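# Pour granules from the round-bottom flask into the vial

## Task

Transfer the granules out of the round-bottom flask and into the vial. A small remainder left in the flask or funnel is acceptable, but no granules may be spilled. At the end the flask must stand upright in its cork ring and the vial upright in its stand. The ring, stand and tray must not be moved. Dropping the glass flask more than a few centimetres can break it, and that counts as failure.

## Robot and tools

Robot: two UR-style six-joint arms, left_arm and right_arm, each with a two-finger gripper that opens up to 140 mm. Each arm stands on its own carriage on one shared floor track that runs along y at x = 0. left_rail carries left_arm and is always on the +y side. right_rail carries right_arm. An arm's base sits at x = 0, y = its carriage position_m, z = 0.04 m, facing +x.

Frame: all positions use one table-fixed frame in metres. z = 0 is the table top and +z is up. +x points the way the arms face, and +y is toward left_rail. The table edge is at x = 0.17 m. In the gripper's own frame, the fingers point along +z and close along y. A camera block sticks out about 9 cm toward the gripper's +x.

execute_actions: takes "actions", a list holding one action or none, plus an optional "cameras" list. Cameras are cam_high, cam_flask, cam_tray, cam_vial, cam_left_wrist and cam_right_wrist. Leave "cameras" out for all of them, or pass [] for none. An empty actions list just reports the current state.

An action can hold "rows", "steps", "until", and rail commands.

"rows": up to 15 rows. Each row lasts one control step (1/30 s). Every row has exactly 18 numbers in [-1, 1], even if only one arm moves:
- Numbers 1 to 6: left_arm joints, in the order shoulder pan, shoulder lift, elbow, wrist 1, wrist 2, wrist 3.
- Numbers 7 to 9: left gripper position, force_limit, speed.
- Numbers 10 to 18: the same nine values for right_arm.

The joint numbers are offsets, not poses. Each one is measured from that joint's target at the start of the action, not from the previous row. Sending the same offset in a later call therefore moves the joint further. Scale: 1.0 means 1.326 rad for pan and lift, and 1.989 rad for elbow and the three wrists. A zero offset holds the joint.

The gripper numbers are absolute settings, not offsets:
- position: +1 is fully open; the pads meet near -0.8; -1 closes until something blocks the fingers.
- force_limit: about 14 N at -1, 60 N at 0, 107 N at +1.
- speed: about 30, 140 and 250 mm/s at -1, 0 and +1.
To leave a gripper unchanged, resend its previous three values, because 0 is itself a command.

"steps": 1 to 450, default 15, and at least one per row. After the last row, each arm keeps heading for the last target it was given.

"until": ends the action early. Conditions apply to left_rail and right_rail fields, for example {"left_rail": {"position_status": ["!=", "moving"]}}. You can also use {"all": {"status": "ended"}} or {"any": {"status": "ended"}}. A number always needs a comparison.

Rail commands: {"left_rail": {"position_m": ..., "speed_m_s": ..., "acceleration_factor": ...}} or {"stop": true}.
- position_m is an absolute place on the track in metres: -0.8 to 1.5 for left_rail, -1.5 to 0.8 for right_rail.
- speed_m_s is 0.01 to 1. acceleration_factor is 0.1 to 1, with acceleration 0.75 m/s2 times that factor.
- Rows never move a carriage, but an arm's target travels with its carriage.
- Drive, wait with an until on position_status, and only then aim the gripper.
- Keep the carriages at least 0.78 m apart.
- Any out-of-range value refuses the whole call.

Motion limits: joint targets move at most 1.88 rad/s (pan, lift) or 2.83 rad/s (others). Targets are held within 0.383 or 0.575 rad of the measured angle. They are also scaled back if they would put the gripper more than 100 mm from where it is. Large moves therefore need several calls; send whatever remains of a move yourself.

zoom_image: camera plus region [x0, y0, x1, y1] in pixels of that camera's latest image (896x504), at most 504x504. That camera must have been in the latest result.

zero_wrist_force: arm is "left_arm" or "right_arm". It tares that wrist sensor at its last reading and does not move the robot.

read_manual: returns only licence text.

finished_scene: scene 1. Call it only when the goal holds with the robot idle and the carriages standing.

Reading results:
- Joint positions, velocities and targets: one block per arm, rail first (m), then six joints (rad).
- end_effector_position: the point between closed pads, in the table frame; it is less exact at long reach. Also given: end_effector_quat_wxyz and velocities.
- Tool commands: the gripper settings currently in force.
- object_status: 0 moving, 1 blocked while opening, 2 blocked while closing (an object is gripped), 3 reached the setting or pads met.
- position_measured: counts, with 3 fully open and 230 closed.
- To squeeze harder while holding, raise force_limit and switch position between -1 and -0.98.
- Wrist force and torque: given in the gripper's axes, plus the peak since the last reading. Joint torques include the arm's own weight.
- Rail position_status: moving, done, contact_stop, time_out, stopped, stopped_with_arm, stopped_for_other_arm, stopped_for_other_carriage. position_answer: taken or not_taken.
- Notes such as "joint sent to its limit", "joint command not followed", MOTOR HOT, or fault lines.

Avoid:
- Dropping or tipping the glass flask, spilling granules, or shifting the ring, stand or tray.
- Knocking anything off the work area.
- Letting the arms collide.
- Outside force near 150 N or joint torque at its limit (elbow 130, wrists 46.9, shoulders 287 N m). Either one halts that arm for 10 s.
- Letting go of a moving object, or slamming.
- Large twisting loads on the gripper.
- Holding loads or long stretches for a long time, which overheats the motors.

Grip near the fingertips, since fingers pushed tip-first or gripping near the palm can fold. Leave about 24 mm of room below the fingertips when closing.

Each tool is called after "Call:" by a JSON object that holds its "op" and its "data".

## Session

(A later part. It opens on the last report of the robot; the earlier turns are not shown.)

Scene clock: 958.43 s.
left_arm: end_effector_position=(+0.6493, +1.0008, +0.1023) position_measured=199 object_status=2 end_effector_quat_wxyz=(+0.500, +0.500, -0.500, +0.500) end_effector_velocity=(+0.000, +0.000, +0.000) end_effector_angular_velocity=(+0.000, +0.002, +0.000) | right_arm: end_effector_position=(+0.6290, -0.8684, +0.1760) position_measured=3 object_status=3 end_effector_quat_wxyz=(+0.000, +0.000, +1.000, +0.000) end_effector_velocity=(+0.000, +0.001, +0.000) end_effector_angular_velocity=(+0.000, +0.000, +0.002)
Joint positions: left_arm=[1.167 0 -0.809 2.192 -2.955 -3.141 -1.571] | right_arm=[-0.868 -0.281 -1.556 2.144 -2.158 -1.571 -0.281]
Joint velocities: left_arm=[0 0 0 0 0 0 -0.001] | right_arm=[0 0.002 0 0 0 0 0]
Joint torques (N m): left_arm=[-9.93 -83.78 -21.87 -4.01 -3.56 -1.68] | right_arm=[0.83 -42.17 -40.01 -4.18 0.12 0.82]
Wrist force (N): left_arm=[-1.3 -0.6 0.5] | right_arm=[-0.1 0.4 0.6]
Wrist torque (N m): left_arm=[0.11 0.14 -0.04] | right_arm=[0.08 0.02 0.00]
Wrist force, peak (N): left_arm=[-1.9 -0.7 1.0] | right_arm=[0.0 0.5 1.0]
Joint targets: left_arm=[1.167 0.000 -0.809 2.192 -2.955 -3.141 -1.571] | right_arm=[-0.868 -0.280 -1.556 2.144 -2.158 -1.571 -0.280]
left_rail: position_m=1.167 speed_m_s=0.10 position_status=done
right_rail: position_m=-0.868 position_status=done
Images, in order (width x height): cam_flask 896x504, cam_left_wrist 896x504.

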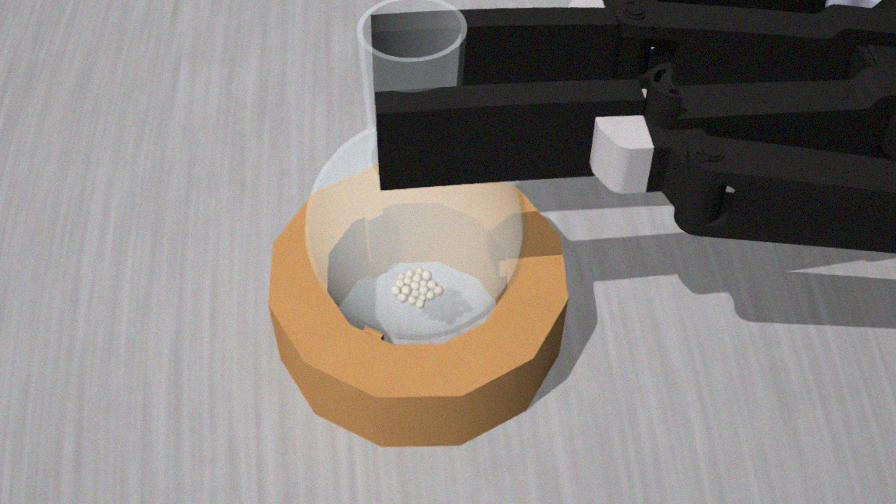

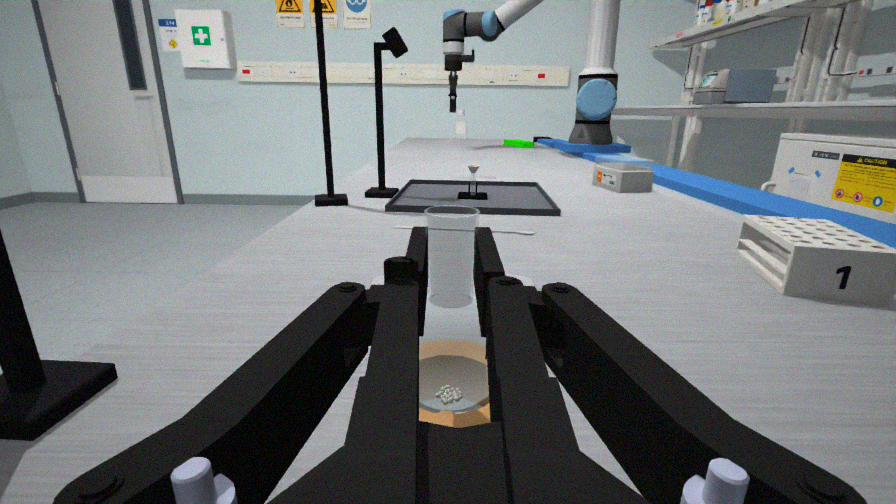

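Call:
{"op": "execute_actions", "data": {"actions": [{"rows": [[0, -0.00067, 0.00009, 0.00035, 0, 0, -1, 0, -1, 0, 0, 0, 0, 0, 0, 1, 1, 1], [0, -0.00257, 0.00036, 0.00135, 0, 0, -1, 0, -1, 0, 0, 0, 0, 0, 0, 1, 1, 1], [0, -0.0057, 0.00079, 0.00301, 0, 0, -1, 0, -1, 0, 0, 0, 0, 0, 0, 1, 1, 1], [0, -0.00988, 0.00135, 0.00524, 0, 0, -1, 0, -1, 0, 0, 0, 0, 0, 0, 1, 1, 1], [0, -0.01495, 0.00202, 0.00795, 0, 0, -1, 0, -1, 0, 0, 0, 0, 0, 0, 1, 1, 1], [0, -0.02063, 0.00274, 0.01102, 0, 0, -1, 0, -1, 0, 0, 0, 0, 0, 0, 1, 1, 1], [0, -0.02677, 0.00349, 0.01436, 0, 0, -1, 0, -1, 0, 0, 0, 0, 0, 0, 1, 1, 1], [0, -0.03296, 0.00422, 0.01776, 0, 0, -1, 0, -1, 0, 0, 0, 0, 0, 0, 1, 1, 1], [0, -0.03908, 0.0049, 0.02115, 0, 0, -1, 0, -1, 0, 0, 0, 0, 0, 0, 1, 1, 1], [0, -0.04473, 0.00552, 0.0243, 0, 0, -1, 0, -1, 0, 0, 0, 0, 0, 0, 1, 1, 1], [0, -0.04976, 0.00604, 0.02712, 0, 0, -1, 0, -1, 0, 0, 0, 0, 0, 0, 1, 1, 1], [0, -0.05391, 0.00646, 0.02948, 0, 0, -1, 0, -1, 0, 0, 0, 0, 0, 0, 1, 1, 1], [0, -0.05698, 0.00676, 0.03122, 0, 0, -1, 0, -1, 0, 0, 0, 0, 0, 0, 1, 1, 1], [0, -0.05888, 0.00695, 0.03231, 0, 0, -1, 0, -1, 0, 0, 0, 0, 0, 0, 1, 1, 1], [0, -0.05952, 0.00701, 0.03268, 0, 0, -1, 0, -1, 0, 0, 0, 0, 0, 0, 1, 1, 1]], "steps": 18}], "cameras": ["cam_left_wrist", "cam_flask"]}}

Scene clock: 1070.80 s.
left_arm: end_effector_position=(+0.6492, +1.0008, +0.1421) position_measured=199 object_status=2 end_effector_quat_wxyz=(+0.500, +0.500, -0.500, +0.500) end_effector_velocity=(+0.000, +0.001, +0.001) end_effector_angular_velocity=(+0.002, +0.002, +0.001) | right_arm: end_effector_position=(+0.6290, -0.8684, +0.1760) position_measured=3 object_status=3 end_effector_quat_wxyz=(+0.000, +0.000, +1.000, +0.000) end_effector_velocity=(+0.000, -0.001, +0.000) end_effector_angular_velocity=(-0.001, +0.000, -0.001)
Joint positions: left_arm=[1.167 0 -0.887 2.206 -2.891 -3.141 -1.571] | right_arm=[-0.868 -0.281 -1.556 2.144 -2.158 -1.571 -0.281]
Joint velocities: left_arm=[0 0.001 -0.003 0.001 0.003 0.002 -0.001] | right_arm=[0 -0.001 0 0 -0.001 -0.001 0]
Joint torques (N m): left_arm=[-9.65 -93.5 -2.49 -2.62 -3.29 -1.62] | right_arm=[1.01 -43.53 -40.78 -4.1 0.02 1.35]
Wrist force (N): left_arm=[-2.2 -1.0 0.8] | right_arm=[0.0 0.0 0.6]
Wrist torque (N m): left_arm=[-0.05 0.21 -0.05] | right_arm=[0.01 0.00 0.01]
Wrist force, peak (N): left_arm=[-3.1 -0.7 0.7] | right_arm=[-0.5 0.6 0.8]
Joint targets: left_arm=[1.167 0.000 -0.888 2.206 -2.890 -3.141 -1.571] | right_arm=[-0.868 -0.280 -1.556 2.144 -2.158 -1.571 -0.280]
left_rail: position_m=1.167 speed_m_s=0.10 position_status=done
right_rail: position_m=-0.868 position_status=done
Images, in order (width x height): cam_flask 896x504, cam_left_wrist 896x504.

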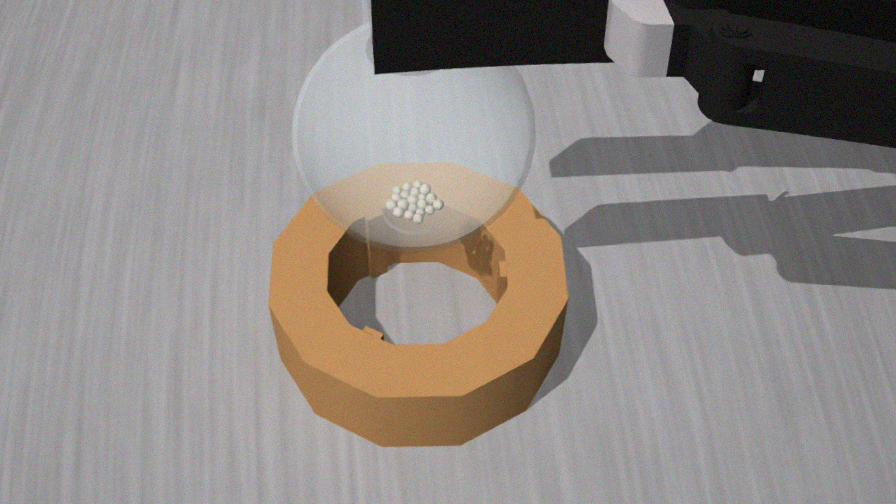

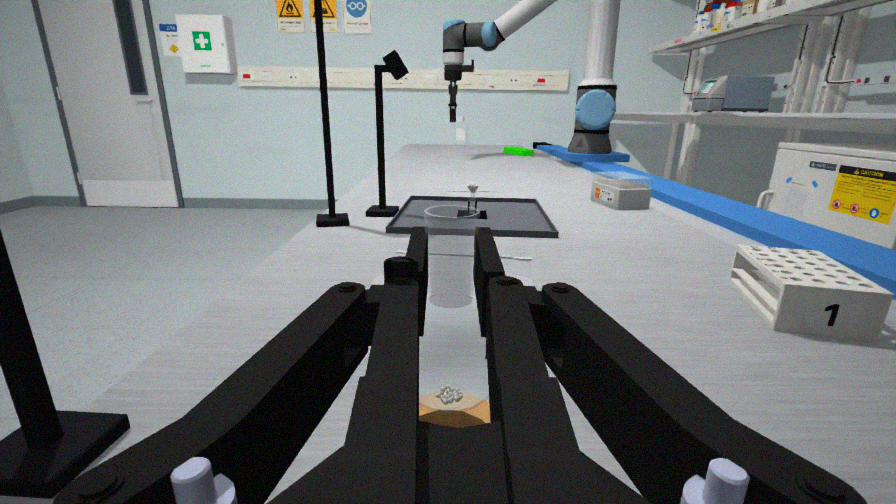

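Call:
{"op": "execute_actions", "data": {"actions": [{"rows": [[0, -0.00065, 0.00005, 0.00038, 0, 0, -1, 0, -1, 0, 0, 0, 0, 0, 0, 1, 1, 1], [0, -0.00252, 0.00018, 0.0015, 0, 0, -1, 0, -1, 0, 0, 0, 0, 0, 0, 1, 1, 1], [0, -0.00558, 0.0004, 0.00332, 0, 0, -1, 0, -1, 0, 0, 0, 0, 0, 0, 1, 1, 1], [0, -0.00969, 0.00069, 0.00577, 0, 0, -1, 0, -1, 0, 0, 0, 0, 0, 0, 1, 1, 1], [0, -0.01468, 0.00104, 0.00874, 0, 0, -1, 0, -1, 0, 0, 0, 0, 0, 0, 1, 1, 1], [0, -0.02025, 0.00144, 0.01206, 0, 0, -1, 0, -1, 0, 0, 0, 0, 0, 0, 1, 1, 1], [0, -0.0263, 0.00187, 0.01566, 0, 0, -1, 0, -1, 0, 0, 0, 0, 0, 0, 1, 1, 1], [0, -0.0324, 0.0023, 0.01929, 0, 0, -1, 0, -1, 0, 0, 0, 0, 0, 0, 1, 1, 1], [0, -0.03845, 0.00273, 0.02289, 0, 0, -1, 0, -1, 0, 0, 0, 0, 0, 0, 1, 1, 1], [0, -0.04403, 0.00313, 0.02621, 0, 0, -1, 0, -1, 0, 0, 0, 0, 0, 0, 1, 1, 1], [0, -0.04902, 0.00348, 0.02918, 0, 0, -1, 0, -1, 0, 0, 0, 0, 0, 0, 1, 1, 1], [0, -0.05312, 0.00378, 0.03163, 0, 0, -1, 0, -1, 0, 0, 0, 0, 0, 0, 1, 1, 1], [0, -0.05618, 0.00399, 0.03345, 0, 0, -1, 0, -1, 0, 0, 0, 0, 0, 0, 1, 1, 1], [0, -0.05806, 0.00413, 0.03457, 0, 0, -1, 0, -1, 0, 0, 0, 0, 0, 0, 1, 1, 1], [0, -0.0587, 0.00417, 0.03495, 0, 0, -1, 0, -1, 0, 0, 0, 0, 0, 0, 1, 1, 1]], "steps": 150, "left_rail": {"position_m": 0.66, "speed_m_s": 0.3, "acceleration_factor": 0.4}, "until": {"left_rail": {"position_status": ["!=", "moving"]}}}], "cameras": ["cam_left_wrist", "cam_vial", "cam_tray", "cam_high"]}}

Scene clock: 1129.67 s.
left_arm: end_effector_position=(+0.6492, +0.4939, +0.1822) position_measured=199 object_status=2 end_effector_quat_wxyz=(+0.500, +0.500, -0.500, +0.500) end_effector_velocity=(+0.000, -0.001, +0.000) end_effector_angular_velocity=(-0.001, +0.001, -0.001) | right_arm: end_effector_position=(+0.6290, -0.8684, +0.1760) position_measured=3 object_status=3 end_effector_quat_wxyz=(+0.000, +0.000, +1.000, +0.000) end_effector_velocity=(+0.000, +0.000, -0.001) end_effector_angular_velocity=(+0.000, +0.001, +0.000)
Joint positions: left_arm=[0.66 0 -0.965 2.215 -2.821 -3.141 -1.571] | right_arm=[-0.868 -0.281 -1.556 2.144 -2.158 -1.571 -0.281]
Joint velocities: left_arm=[-0.001 -0.001 0 -0.001 0 -0.001 -0.002] | right_arm=[0 0 0.001 0 0.001 0 0]
Joint torques (N m): left_arm=[-8.12 -86.82 -10.76 -3.64 -2.86 -1.73] | right_arm=[1.91 -42.47 -38.62 -4.19 0.2 1.35]
Wrist force (N): left_arm=[-1.9 -0.7 0.7] | right_arm=[-0.1 0.2 0.6]
Wrist torque (N m): left_arm=[0.01 0.19 -0.02] | right_arm=[0.04 0.03 0.00]
Wrist force, peak (N): left_arm=[-3.1 -0.9 -0.1] | right_arm=[-0.4 0.6 0.8]
Joint targets: left_arm=[0.660 0.000 -0.965 2.215 -2.821 -3.141 -1.571] | right_arm=[-0.868 -0.280 -1.556 2.144 -2.158 -1.571 -0.280]
left_rail: position_m=0.660 speed_m_s=0.30 position_status=done
right_rail: position_m=-0.868 position_status=done
Images, in order (width x height): cam_high 896x504, cam_tray 896x504, cam_vial 896x504, cam_left_wrist 896x504.

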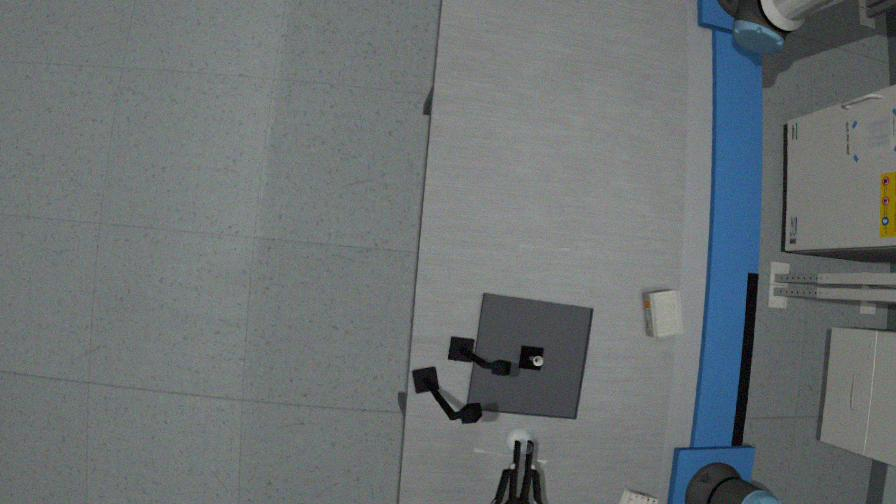

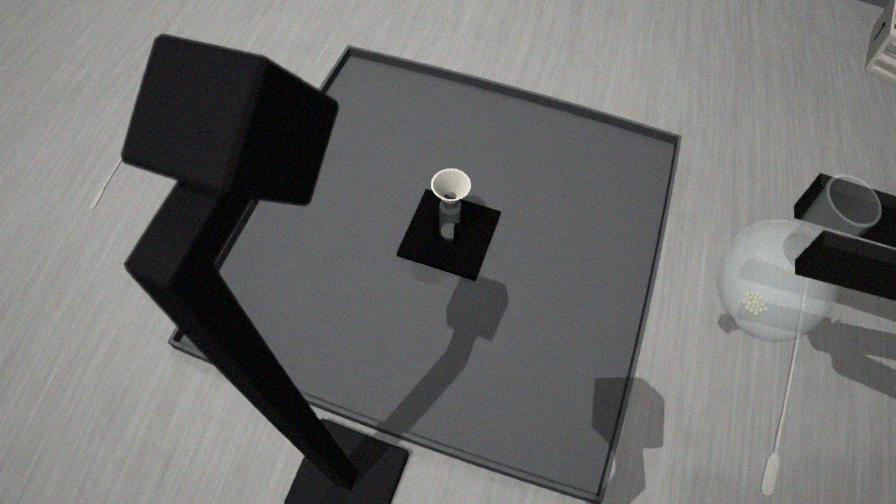

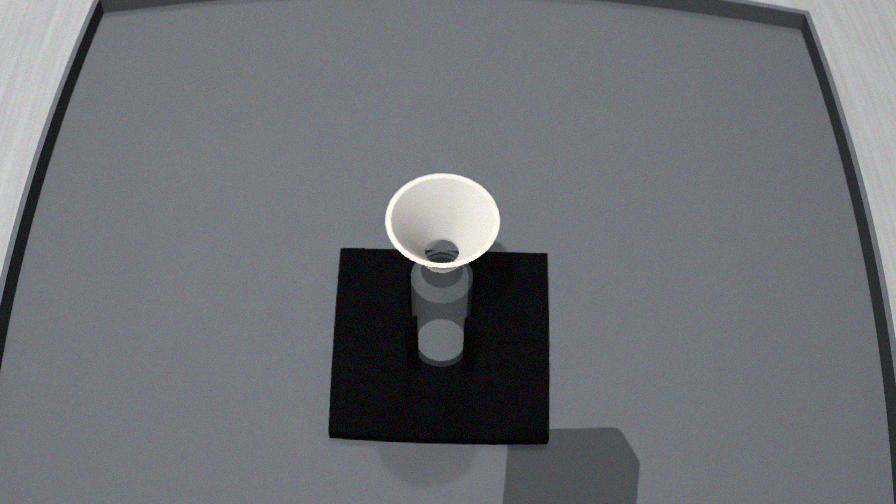

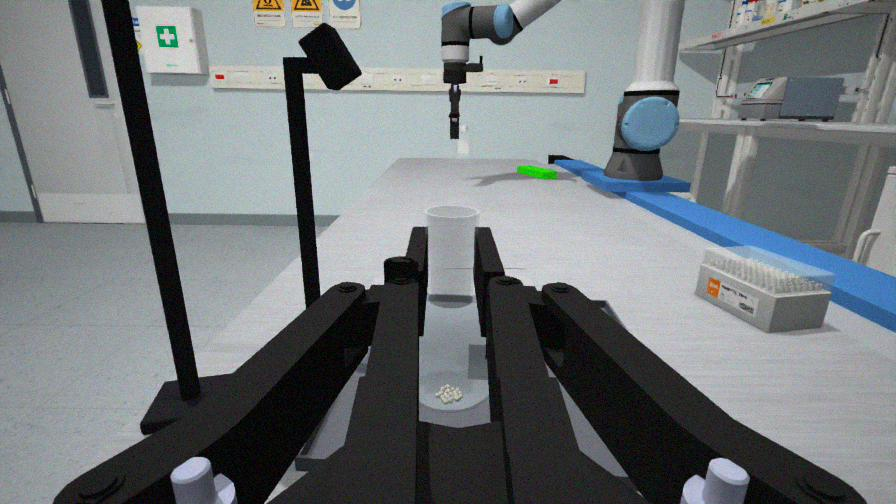

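Call:
{"op": "execute_actions", "data": {"actions": [{"rows": [[0, -0.00163, 0.00045, 0.00064, 0.00116, -0.0029, -1, 0, -1, 0, 0, 0, 0, 0, 0, 1, 1, 1], [0, -0.00639, 0.00176, 0.0025, 0.00453, -0.01132, -1, 0, -1, 0, 0, 0, 0, 0, 0, 1, 1, 1], [0, -0.01411, 0.00388, 0.00553, 0.01, -0.02501, -1, 0, -1, 0, 0, 0, 0, 0, 0, 1, 1, 1], [0, -0.02451, 0.00674, 0.0096, 0.01737, -0.04344, -1, 0, -1, 0, 0, 0, 0, 0, 0, 1, 1, 1], [0, -0.03714, 0.01021, 0.01455, 0.02632, -0.06581, -1, 0, -1, 0, 0, 0, 0, 0, 0, 1, 1, 1], [0, -0.05125, 0.01409, 0.02007, 0.03633, -0.09082, -1, 0, -1, 0, 0, 0, 0, 0, 0, 1, 1, 1], [0, -0.06655, 0.0183, 0.02607, 0.04717, -0.11794, -1, 0, -1, 0, 0, 0, 0, 0, 0, 1, 1, 1], [0, -0.082, 0.02255, 0.03212, 0.05813, -0.14531, -1, 0, -1, 0, 0, 0, 0, 0, 0, 1, 1, 1], [0, -0.0973, 0.02676, 0.03811, 0.06897, -0.17243, -1, 0, -1, 0, 0, 0, 0, 0, 0, 1, 1, 1], [0, -0.11142, 0.03064, 0.04364, 0.07897, -0.19744, -1, 0, -1, 0, 0, 0, 0, 0, 0, 1, 1, 1], [0, -0.12404, 0.03411, 0.04859, 0.08792, -0.21981, -1, 0, -1, 0, 0, 0, 0, 0, 0, 1, 1, 1], [0, -0.13444, 0.03697, 0.05266, 0.0953, -0.23824, -1, 0, -1, 0, 0, 0, 0, 0, 0, 1, 1, 1], [0, -0.14217, 0.0391, 0.05568, 0.10077, -0.25193, -1, 0, -1, 0, 0, 0, 0, 0, 0, 1, 1, 1], [0, -0.14692, 0.0404, 0.05755, 0.10414, -0.26035, -1, 0, -1, 0, 0, 0, 0, 0, 0, 1, 1, 1], [0, -0.14856, 0.04085, 0.05819, 0.1053, -0.26325, -1, 0, -1, 0, 0, 0, 0, 0, 0, 1, 1, 1]], "steps": 18}], "cameras": ["cam_left_wrist", "cam_tray"]}}

Scene clock: 1198.73 s.
left_arm: end_effector_position=(+0.6054, +0.5013, +0.1944) position_measured=199 object_status=2 end_effector_quat_wxyz=(+0.545, +0.673, -0.389, +0.315) end_effector_velocity=(+0.000, +0.000, +0.000) end_effector_angular_velocity=(+0.002, +0.004, +0.001) | right_arm: end_effector_position=(+0.6290, -0.8684, +0.1760) position_measured=3 object_status=3 end_effector_quat_wxyz=(+0.000, +0.000, +1.000, +0.000) end_effector_velocity=(-0.002, +0.001, -0.001) end_effector_angular_velocity=(+0.000, +0.002, +0.001)
Joint positions: left_arm=[0.66 0 -1.162 2.296 -2.705 -2.932 -2.094] | right_arm=[-0.868 -0.281 -1.556 2.144 -2.158 -1.571 -0.281]
Joint velocities: left_arm=[0 0 -0.001 0.001 0.001 0.002 -0.003] | right_arm=[0 0 -0.001 0.002 0 0 -0.001]
Joint torques (N m): left_arm=[-9.26 -72.04 -10.95 -3.1 -0.39 -2.7] | right_arm=[4.17 -45 -39.82 -4.4 0.72 1.04]
Wrist force (N): left_arm=[-1.3 -0.7 0.4] | right_arm=[0.0 0.1 0.6]
Wrist torque (N m): left_arm=[0.06 0.14 0.05] | right_arm=[0.01 0.00 0.01]
Wrist force, peak (N): left_arm=[-2.9 -1.9 0.7] | right_arm=[-0.5 0.5 0.7]
Joint targets: left_arm=[0.660 0.000 -1.162 2.296 -2.705 -2.932 -2.095] | right_arm=[-0.868 -0.280 -1.556 2.144 -2.158 -1.571 -0.280]
left_rail: position_m=0.660 speed_m_s=0.30 position_status=done
right_rail: position_m=-0.868 position_status=done
Images, in order (width x height): cam_tray 896x504, cam_left_wrist 896x504.

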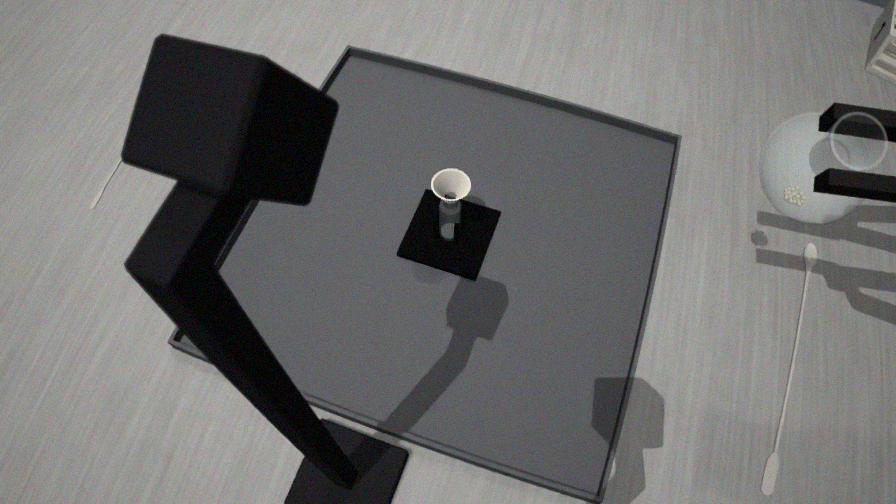

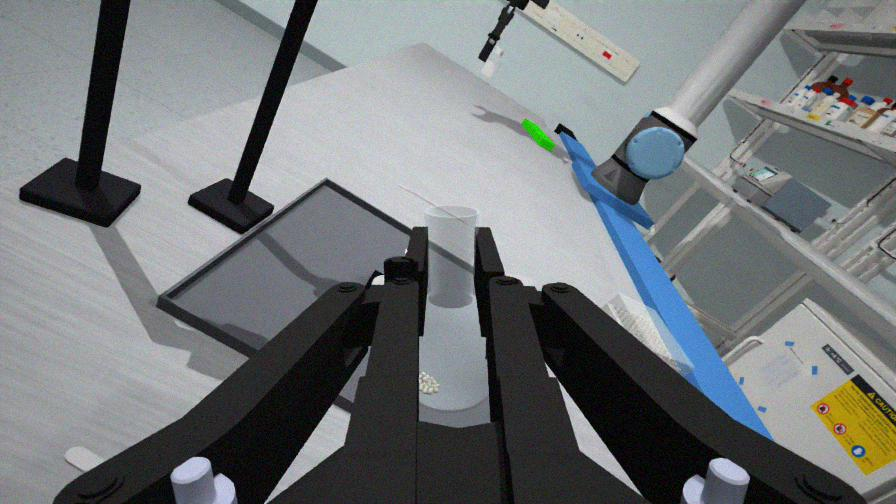

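Call:
{"op": "execute_actions", "data": {"actions": [{"rows": [[0, 0, 0, 0, 0, -0.00386, -1, 0, -1, 0, 0, 0, 0, 0, 0, 1, 1, 1], [0, 0, 0, 0, 0, -0.01509, -1, 0, -1, 0, 0, 0, 0, 0, 0, 1, 1, 1], [0, 0, 0, 0, 0, -0.03335, -1, 0, -1, 0, 0, 0, 0, 0, 0, 1, 1, 1], [0, 0, 0, 0, 0, -0.05792, -1, 0, -1, 0, 0, 0, 0, 0, 0, 1, 1, 1], [0, 0, 0, 0, 0, -0.08775, -1, 0, -1, 0, 0, 0, 0, 0, 0, 1, 1, 1], [0, 0, 0, 0, 0, -0.1211, -1, 0, -1, 0, 0, 0, 0, 0, 0, 1, 1, 1], [0, 0, 0, 0, 0, -0.15725, -1, 0, -1, 0, 0, 0, 0, 0, 0, 1, 1, 1], [0, 0, 0, 0, 0, -0.19375, -1, 0, -1, 0, 0, 0, 0, 0, 0, 1, 1, 1], [0, 0, 0, 0, 0, -0.22991, -1, 0, -1, 0, 0, 0, 0, 0, 0, 1, 1, 1], [0, 0, 0, 0, 0, -0.26325, -1, 0, -1, 0, 0, 0, 0, 0, 0, 1, 1, 1], [0, 0, 0, 0, 0, -0.29309, -1, 0, -1, 0, 0, 0, 0, 0, 0, 1, 1, 1], [0, 0, 0, 0, 0, -0.31766, -1, 0, -1, 0, 0, 0, 0, 0, 0, 1, 1, 1], [0, 0, 0, 0, 0, -0.33591, -1, 0, -1, 0, 0, 0, 0, 0, 0, 1, 1, 1], [0, 0, 0, 0, 0, -0.34714, -1, 0, -1, 0, 0, 0, 0, 0, 0, 1, 1, 1], [0, 0, 0, 0, 0, -0.351, -1, 0, -1, 0, 0, 0, 0, 0, 0, 1, 1, 1]], "steps": 18}], "cameras": ["cam_left_wrist", "cam_tray"]}}

Scene clock: 1219.00 s.
left_arm: end_effector_position=(+0.6054, +0.5013, +0.1944) position_measured=199 object_status=2 end_effector_quat_wxyz=(+0.620, +0.765, -0.135, +0.110) end_effector_velocity=(+0.000, +0.000, +0.000) end_effector_angular_velocity=(+0.000, +0.005, +0.001) | right_arm: end_effector_position=(+0.6290, -0.8684, +0.1760) position_measured=3 object_status=3 end_effector_quat_wxyz=(+0.000, +0.000, +1.000, +0.000) end_effector_velocity=(+0.001, +0.000, +0.000) end_effector_angular_velocity=(+0.000, +0.000, +0.000)
Joint positions: left_arm=[0.66 0 -1.162 2.296 -2.705 -2.932 -2.792] | right_arm=[-0.868 -0.281 -1.556 2.144 -2.158 -1.571 -0.281]
Joint velocities: left_arm=[0 0 0 0 0 0 -0.005] | right_arm=[0 0.001 0.001 -0.001 0 0 0]
Joint torques (N m): left_arm=[-7.41 -73.68 -31.89 -6.01 -0.69 -2.34] | right_arm=[1.76 -43.4 -38.38 -4.08 0.17 1.59]
Wrist force (N): left_arm=[-0.6 -0.7 0.2] | right_arm=[-0.1 0.5 0.8]
Wrist torque (N m): left_arm=[0.09 0.01 0.04] | right_arm=[0.12 0.02 0.00]
Wrist force, peak (N): left_arm=[-1.8 -1.4 0.4] | right_arm=[0.1 0.2 1.1]
Joint targets: left_arm=[0.660 0.000 -1.162 2.296 -2.705 -2.932 -2.793] | right_arm=[-0.868 -0.280 -1.556 2.144 -2.158 -1.571 -0.280]
left_rail: position_m=0.660 speed_m_s=0.30 position_status=done
right_rail: position_m=-0.868 position_status=done
Images, in order (width x height): cam_tray 896x504, cam_left_wrist 896x504.

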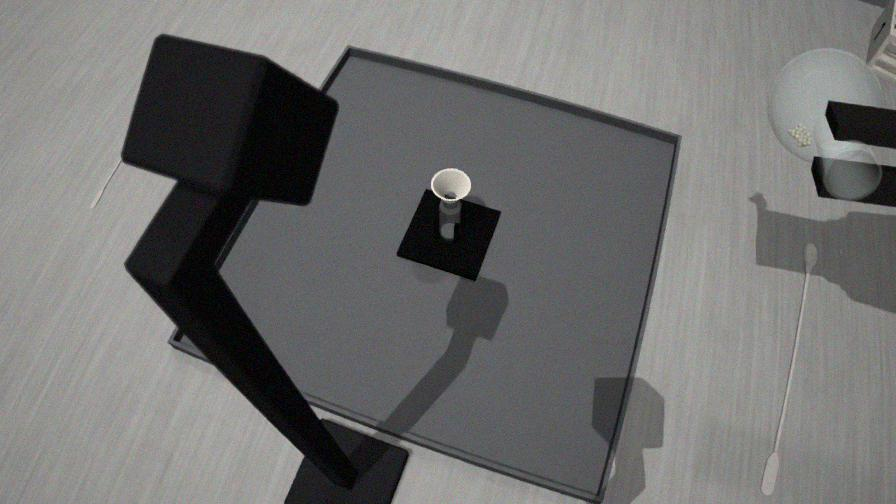

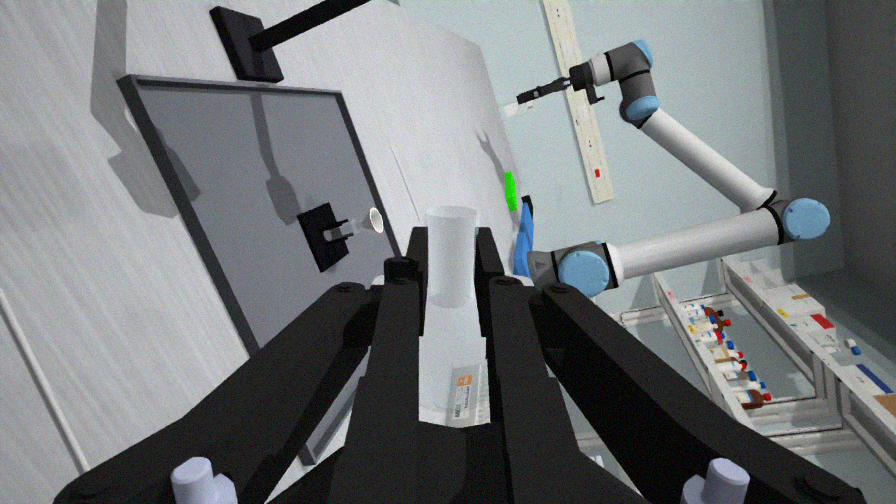

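Call:
{"op": "zoom_image", "data": {"camera": "cam_left_wrist", "region": [280, 160, 460, 280]}}

Call:
{"op": "execute_actions", "data": {"actions": [{"rows": [[0, 0, 0, 0, 0, -0.0029, -1, 0, -1, 0, 0, 0, 0, 0, 0, 1, 1, 1], [0, 0, 0, 0, 0, -0.01132, -1, 0, -1, 0, 0, 0, 0, 0, 0, 1, 1, 1], [0, 0, 0, 0, 0, -0.02501, -1, 0, -1, 0, 0, 0, 0, 0, 0, 1, 1, 1], [0, 0, 0, 0, 0, -0.04344, -1, 0, -1, 0, 0, 0, 0, 0, 0, 1, 1, 1], [0, 0, 0, 0, 0, -0.06581, -1, 0, -1, 0, 0, 0, 0, 0, 0, 1, 1, 1], [0, 0, 0, 0, 0, -0.09082, -1, 0, -1, 0, 0, 0, 0, 0, 0, 1, 1, 1], [0, 0, 0, 0, 0, -0.11794, -1, 0, -1, 0, 0, 0, 0, 0, 0, 1, 1, 1], [0, 0, 0, 0, 0, -0.14531, -1, 0, -1, 0, 0, 0, 0, 0, 0, 1, 1, 1], [0, 0, 0, 0, 0, -0.17243, -1, 0, -1, 0, 0, 0, 0, 0, 0, 1, 1, 1], [0, 0, 0, 0, 0, -0.19744, -1, 0, -1, 0, 0, 0, 0, 0, 0, 1, 1, 1], [0, 0, 0, 0, 0, -0.21981, -1, 0, -1, 0, 0, 0, 0, 0, 0, 1, 1, 1], [0, 0, 0, 0, 0, -0.23824, -1, 0, -1, 0, 0, 0, 0, 0, 0, 1, 1, 1], [0, 0, 0, 0, 0, -0.25193, -1, 0, -1, 0, 0, 0, 0, 0, 0, 1, 1, 1], [0, 0, 0, 0, 0, -0.26035, -1, 0, -1, 0, 0, 0, 0, 0, 0, 1, 1, 1], [0, 0, 0, 0, 0, -0.26325, -1, 0, -1, 0, 0, 0, 0, 0, 0, 1, 1, 1]], "steps": 18}], "cameras": ["cam_left_wrist", "cam_tray"]}}

Scaled by 2.800 from the camera's 896x504 image, which has a finer 1280x720 frame.

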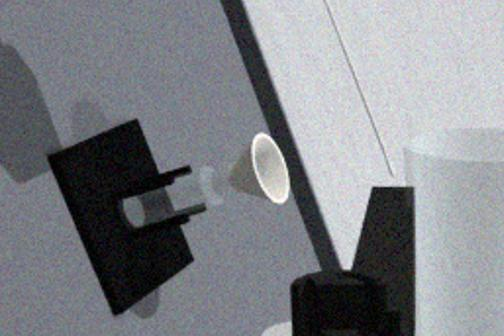

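Scene clock: 1275.63 s.
left_arm: end_effector_position=(+0.6054, +0.5013, +0.1944) position_measured=199 object_status=2 end_effector_quat_wxyz=(+0.627, +0.774, +0.068, -0.054) end_effector_velocity=(+0.000, +0.000, +0.000) end_effector_angular_velocity=(+0.001, +0.003, +0.001) | right_arm: end_effector_position=(+0.6290, -0.8684, +0.1760) position_measured=3 object_status=3 end_effector_quat_wxyz=(+0.000, +0.000, +1.000, +0.000) end_effector_velocity=(+0.000, +0.001, +0.000) end_effector_angular_velocity=(+0.000, +0.000, +0.001)
Joint positions: left_arm=[0.66 0 -1.162 2.296 -2.705 -2.932 -3.316] | right_arm=[-0.868 -0.281 -1.556 2.144 -2.158 -1.571 -0.281]
Joint velocities: left_arm=[0 0 0 0 0 0.001 -0.003] | right_arm=[0 0.001 0 0 0 0 0]
Joint torques (N m): left_arm=[-7.99 -70.21 -25.84 -6.08 -1.41 -1.76] | right_arm=[4.41 -42.84 -40 -3.22 -0.03 2.08]
Wrist force (N): left_arm=[0.0 -0.2 0.3] | right_arm=[-0.1 0.2 0.9]
Wrist torque (N m): left_arm=[0.13 -0.12 0.01] | right_arm=[0.04 0.03 0.00]
Wrist force, peak (N): left_arm=[-0.7 -1.2 0.3] | right_arm=[-0.4 0.7 0.8]
Joint targets: left_arm=[0.660 0.000 -1.162 2.296 -2.705 -2.932 -3.316] | right_arm=[-0.868 -0.280 -1.556 2.144 -2.158 -1.571 -0.280]
left_rail: position_m=0.660 speed_m_s=0.30 position_status=done
right_rail: position_m=-0.868 position_status=done
Images, in order (width x height): cam_tray 896x504, cam_left_wrist 896x504.

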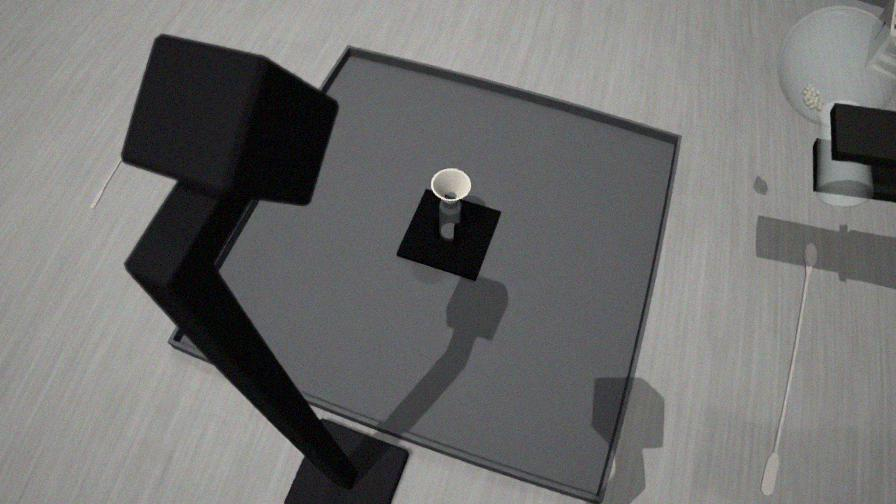

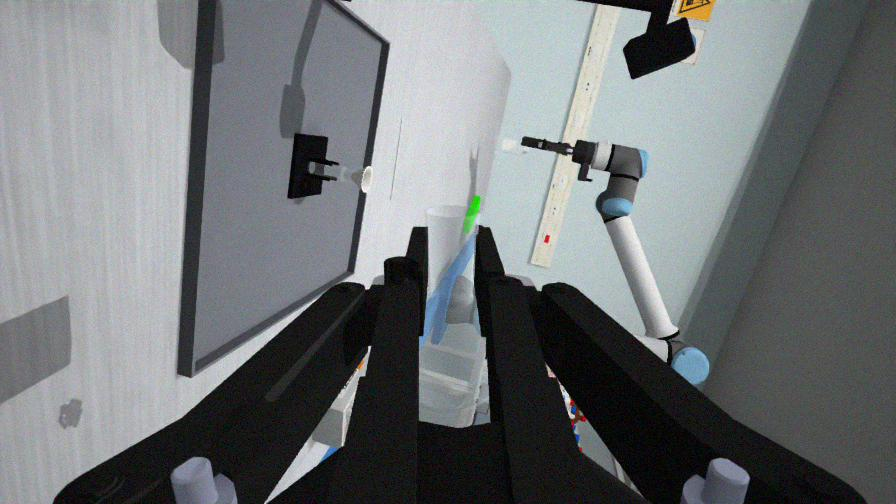

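Call:
{"op": "zoom_image", "data": {"camera": "cam_left_wrist", "region": [270, 110, 470, 250]}}

Call:
{"op": "zoom_image", "data": {"camera": "cam_tray", "region": [740, 0, 896, 220]}}

Scaled by 2.520 from the camera's 896x504 image, which has a finer 1280x720 frame.

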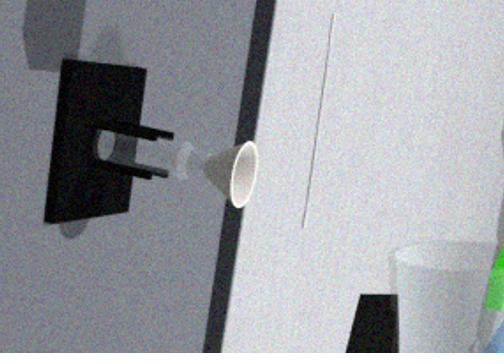

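Scaled by 2.291 from the camera's 896x504 image, which has a finer 1280x720 frame.

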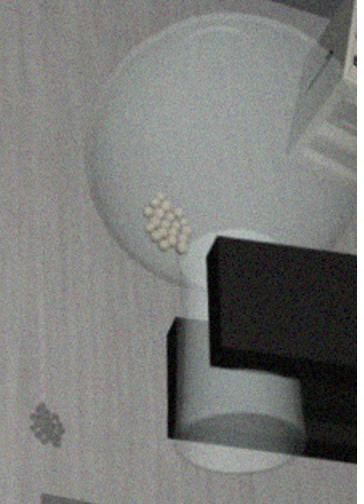

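Call:
{"op": "execute_actions", "data": {"actions": [{"steps": 90, "left_rail": {"position_m": 0.58, "speed_m_s": 0.2, "acceleration_factor": 0.4}, "until": {"left_rail": {"position_status": ["!=", "moving"]}}}], "cameras": ["cam_left_wrist", "cam_tray", "cam_vial"]}}

Scene clock: 1311.67 s.
left_arm: end_effector_position=(+0.6054, +0.4214, +0.1944) position_measured=199 object_status=2 end_effector_quat_wxyz=(+0.627, +0.774, +0.068, -0.054) end_effector_velocity=(+0.000, +0.000, +0.000) end_effector_angular_velocity=(+0.000, +0.001, +0.000) | right_arm: end_effector_position=(+0.6290, -0.8684, +0.1760) position_measured=3 object_status=3 end_effector_quat_wxyz=(+0.000, +0.000, +1.000, +0.000) end_effector_velocity=(-0.001, +0.001, -0.001) end_effector_angular_velocity=(+0.000, +0.001, +0.001)
Joint positions: left_arm=[0.58 0 -1.162 2.296 -2.705 -2.932 -3.316] | right_arm=[-0.868 -0.281 -1.556 2.144 -2.158 -1.571 -0.281]
Joint velocities: left_arm=[0 0 0 0.001 0 0 -0.001] | right_arm=[0 0.001 0 0.002 -0.001 0 0]
Joint torques (N m): left_arm=[-5.83 -64.83 -19.67 -5.76 -2.52 -1.92] | right_arm=[2.75 -43.67 -39.54 -3.4 -0.18 2.51]
Wrist force (N): left_arm=[-0.1 -0.4 0.2] | right_arm=[-0.1 0.3 0.6]
Wrist torque (N m): left_arm=[0.08 -0.09 0.01] | right_arm=[0.07 0.02 0.01]
Wrist force, peak (N): left_arm=[0.0 -0.9 1.1] | right_arm=[-0.1 0.7 1.0]
Joint targets: left_arm=[0.580 0.000 -1.162 2.296 -2.705 -2.932 -3.316] | right_arm=[-0.868 -0.280 -1.556 2.144 -2.158 -1.571 -0.280]
Tool commands: left_gripper/position=-1.0 left_gripper/force_limit=+0.0 left_gripper/speed=-1.0 right_gripper/position=+1.0 right_gripper/force_limit=+1.0 right_gripper/speed=+1.0
left_rail: position_m=0.580 speed_m_s=0.20 position_status=done
right_rail: position_m=-0.868 position_status=done
Images, in order (width x height): cam_tray 896x504, cam_vial 896x504, cam_left_wrist 896x504.

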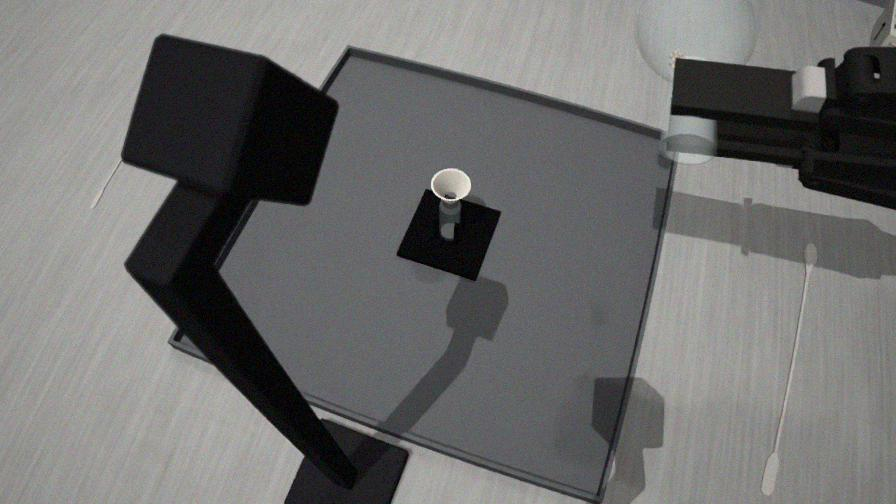

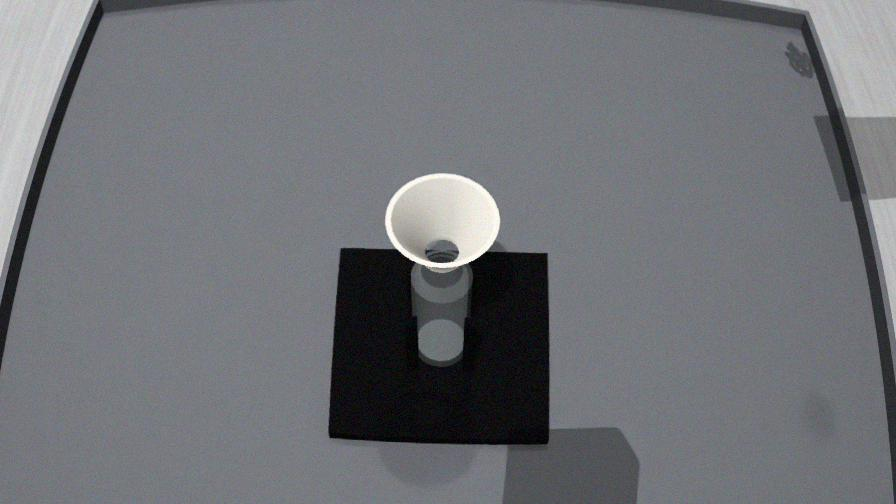

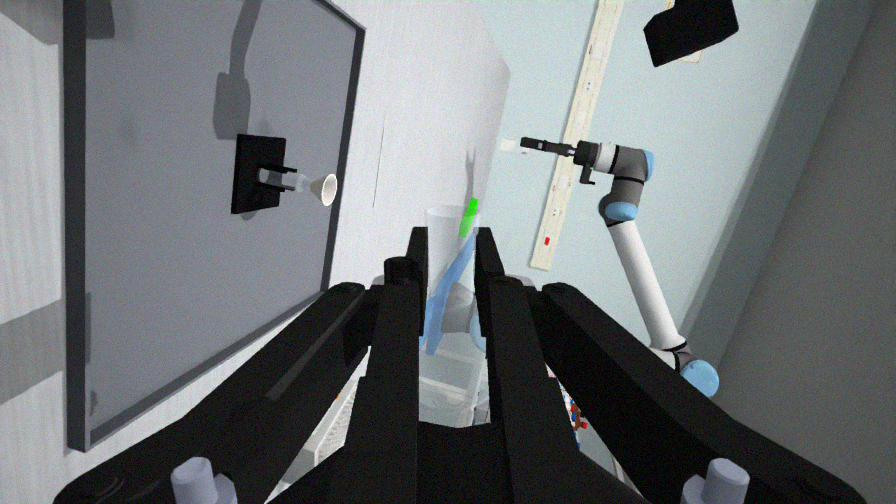

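Call:
{"op": "zoom_image", "data": {"camera": "cam_left_wrist", "region": [200, 100, 420, 260]}}

Call:
{"op": "zoom_image", "data": {"camera": "cam_vial", "region": [310, 150, 570, 450]}}

Scaled by 2.291 from the camera's 896x504 image, which has a finer 1280x720 frame.

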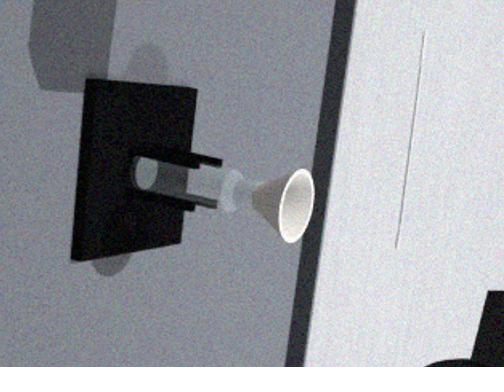

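Scaled by 1.680 from the camera's 896x504 image, which has a finer 1280x720 frame.

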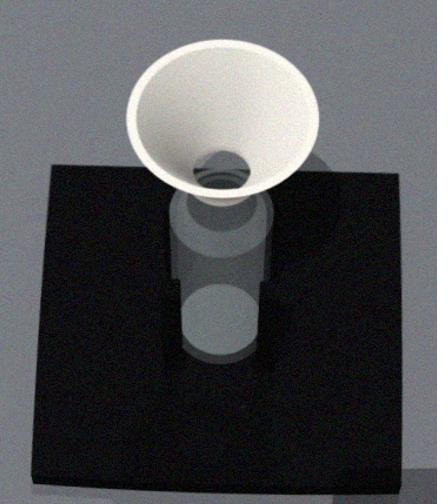

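Call:
{"op": "execute_actions", "data": {"actions": [{"rows": [[0, 0.00068, 0.00024, -0.00069, 0, -0.00193, -1, 0, -1, 0, 0, 0, 0, 0, 0, 1, 1, 1], [0, 0.00267, 0.00094, -0.00271, 0, -0.00755, -1, 0, -1, 0, 0, 0, 0, 0, 0, 1, 1, 1], [0, 0.00589, 0.00207, -0.006, 0, -0.01667, -1, 0, -1, 0, 0, 0, 0, 0, 0, 1, 1, 1], [0, 0.01024, 0.00359, -0.01042, 0, -0.02896, -1, 0, -1, 0, 0, 0, 0, 0, 0, 1, 1, 1], [0, 0.01551, 0.00544, -0.01578, 0, -0.04387, -1, 0, -1, 0, 0, 0, 0, 0, 0, 1, 1, 1], [0, 0.0214, 0.00751, -0.02178, 0, -0.06055, -1, 0, -1, 0, 0, 0, 0, 0, 0, 1, 1, 1], [0, 0.02779, 0.00976, -0.02829, 0, -0.07862, -1, 0, -1, 0, 0, 0, 0, 0, 0, 1, 1, 1], [0, 0.03424, 0.01202, -0.03485, 0, -0.09687, -1, 0, -1, 0, 0, 0, 0, 0, 0, 1, 1, 1], [0, 0.04063, 0.01426, -0.04135, 0, -0.11495, -1, 0, -1, 0, 0, 0, 0, 0, 0, 1, 1, 1], [0, 0.04653, 0.01633, -0.04735, 0, -0.13162, -1, 0, -1, 0, 0, 0, 0, 0, 0, 1, 1, 1], [0, 0.0518, 0.01818, -0.05272, 0, -0.14654, -1, 0, -1, 0, 0, 0, 0, 0, 0, 1, 1, 1], [0, 0.05614, 0.01971, -0.05714, 0, -0.15883, -1, 0, -1, 0, 0, 0, 0, 0, 0, 1, 1, 1], [0, 0.05937, 0.02084, -0.06042, 0, -0.16795, -1, 0, -1, 0, 0, 0, 0, 0, 0, 1, 1, 1], [0, 0.06136, 0.02154, -0.06244, 0, -0.17357, -1, 0, -1, 0, 0, 0, 0, 0, 0, 1, 1, 1], [0, 0.06204, 0.02178, -0.06314, 0, -0.1755, -1, 0, -1, 0, 0, 0, 0, 0, 0, 1, 1, 1]], "steps": 90, "left_rail": {"position_m": 0.4611, "speed_m_s": 0.15, "acceleration_factor": 0.3}, "until": {"left_rail": {"position_status": ["!=", "moving"]}}}], "cameras": ["cam_left_wrist", "cam_tray", "cam_vial", "cam_high"]}}

Scene clock: 1433.00 s.
left_arm: end_effector_position=(+0.5840, +0.3025, +0.1463) position_measured=199 object_status=2 end_effector_quat_wxyz=(+0.608, +0.751, +0.201, -0.162) end_effector_velocity=(+0.000, +0.000, +0.000) end_effector_angular_velocity=(+0.000, +0.002, +0.000) | right_arm: end_effector_position=(+0.6290, -0.8684, +0.1760) position_measured=3 object_status=3 end_effector_quat_wxyz=(+0.000, +0.000, +1.000, +0.000) end_effector_velocity=(-0.001, +0.001, -0.001) end_effector_angular_velocity=(-0.001, +0.001, +0.001)
Joint positions: left_arm=[0.461 0 -1.08 2.339 -2.831 -2.932 -3.665] | right_arm=[-0.868 -0.281 -1.556 2.144 -2.158 -1.571 -0.28]
Joint velocities: left_arm=[0 0 0 0 0 0 -0.001] | right_arm=[0 0.001 0 0.002 0 -0.001 0.001]
Joint torques (N m): left_arm=[-1.57 -52.72 -7.49 -6.64 -3.69 -2.57] | right_arm=[-0.81 -43.05 -38.81 -3.58 -0.69 2.58]
Wrist force (N): left_arm=[0.2 -0.5 0.1] | right_arm=[0.1 -0.1 0.5]
Wrist torque (N m): left_arm=[0.02 -0.11 -0.02] | right_arm=[-0.02 -0.01 0.00]
Wrist force, peak (N): left_arm=[0.4 -1.6 -0.4] | right_arm=[0.2 0.2 1.2]
Joint targets: left_arm=[0.461 0.000 -1.080 2.339 -2.831 -2.932 -3.665] | right_arm=[-0.868 -0.280 -1.556 2.144 -2.158 -1.571 -0.280]
left_rail: position_m=0.461 speed_m_s=0.15 position_status=done
right_rail: position_m=-0.868 position_status=done
Images, in order (width x height): cam_high 896x504, cam_tray 896x504, cam_vial 896x504, cam_left_wrist 896x504.

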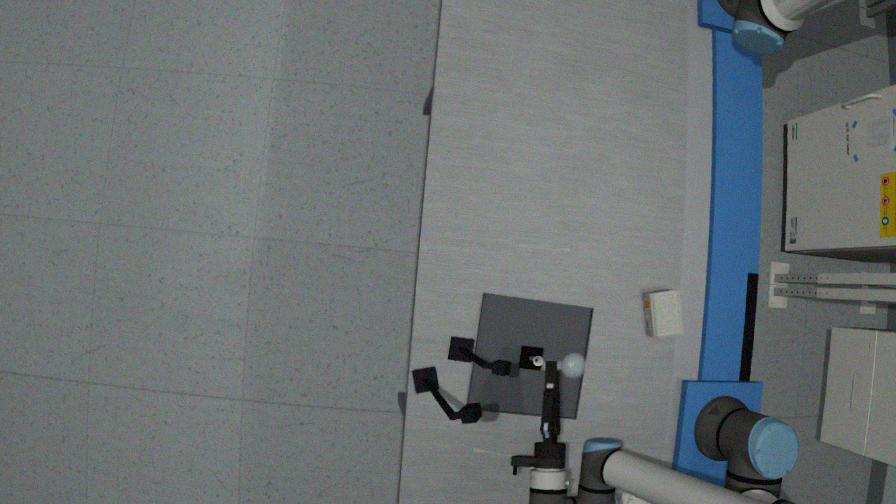

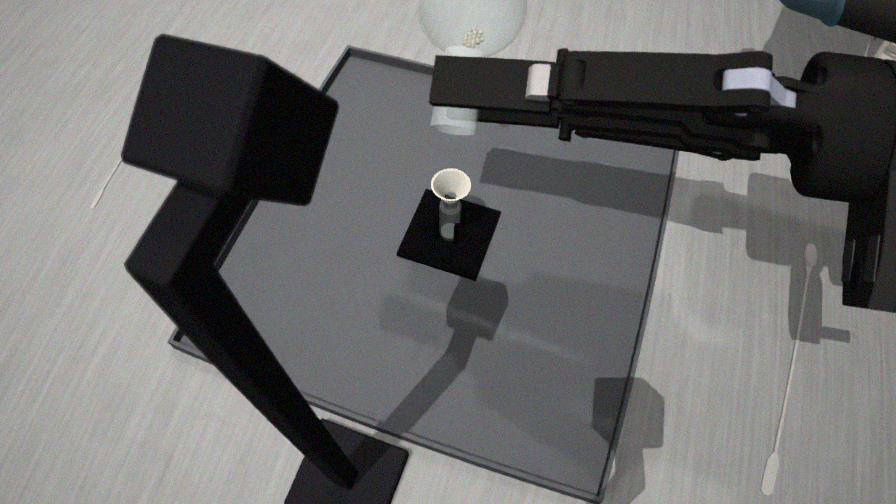

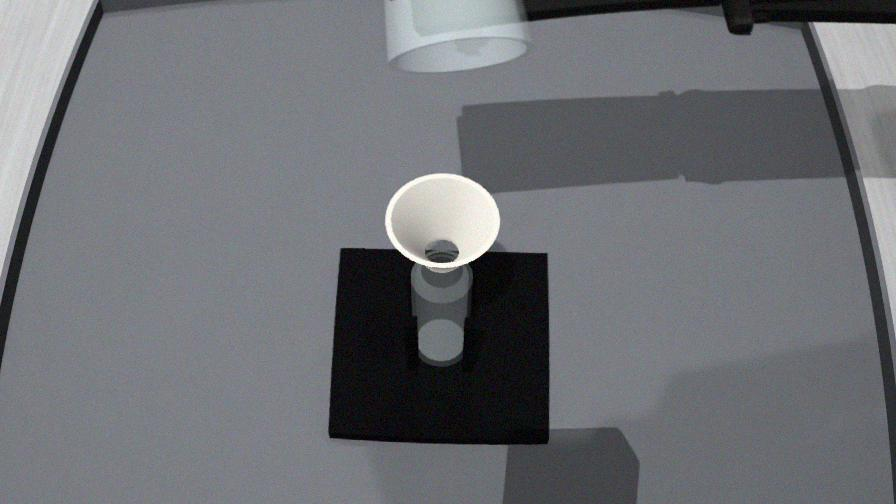

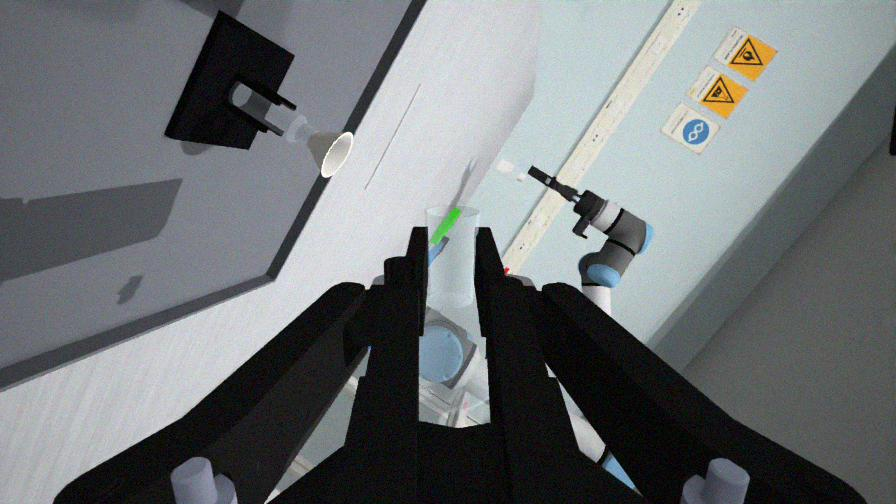

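Call:
{"op": "zoom_image", "data": {"camera": "cam_vial", "region": [360, 0, 560, 112]}}

Call:
{"op": "zoom_image", "data": {"camera": "cam_left_wrist", "region": [250, 90, 500, 320]}}

Call:
{"op": "zoom_image", "data": {"camera": "cam_tray", "region": [400, 0, 560, 230]}}

Scaled by 2.520 from the camera's 896x504 image, which has a finer 1280x720 frame.

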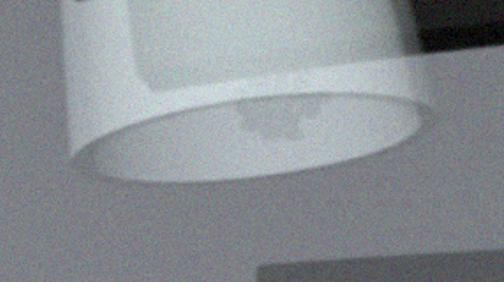

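Scaled by 2.016 from the camera's 896x504 image, which has a finer 1280x720 frame.

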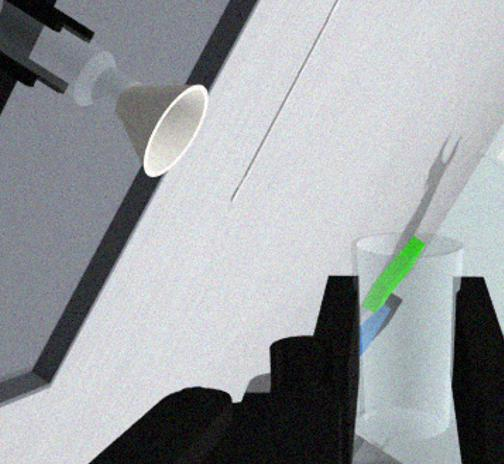

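Scaled by 2.191 from the camera's 896x504 image, which has a finer 1280x720 frame.

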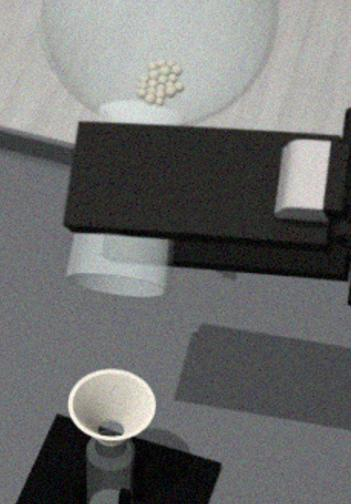

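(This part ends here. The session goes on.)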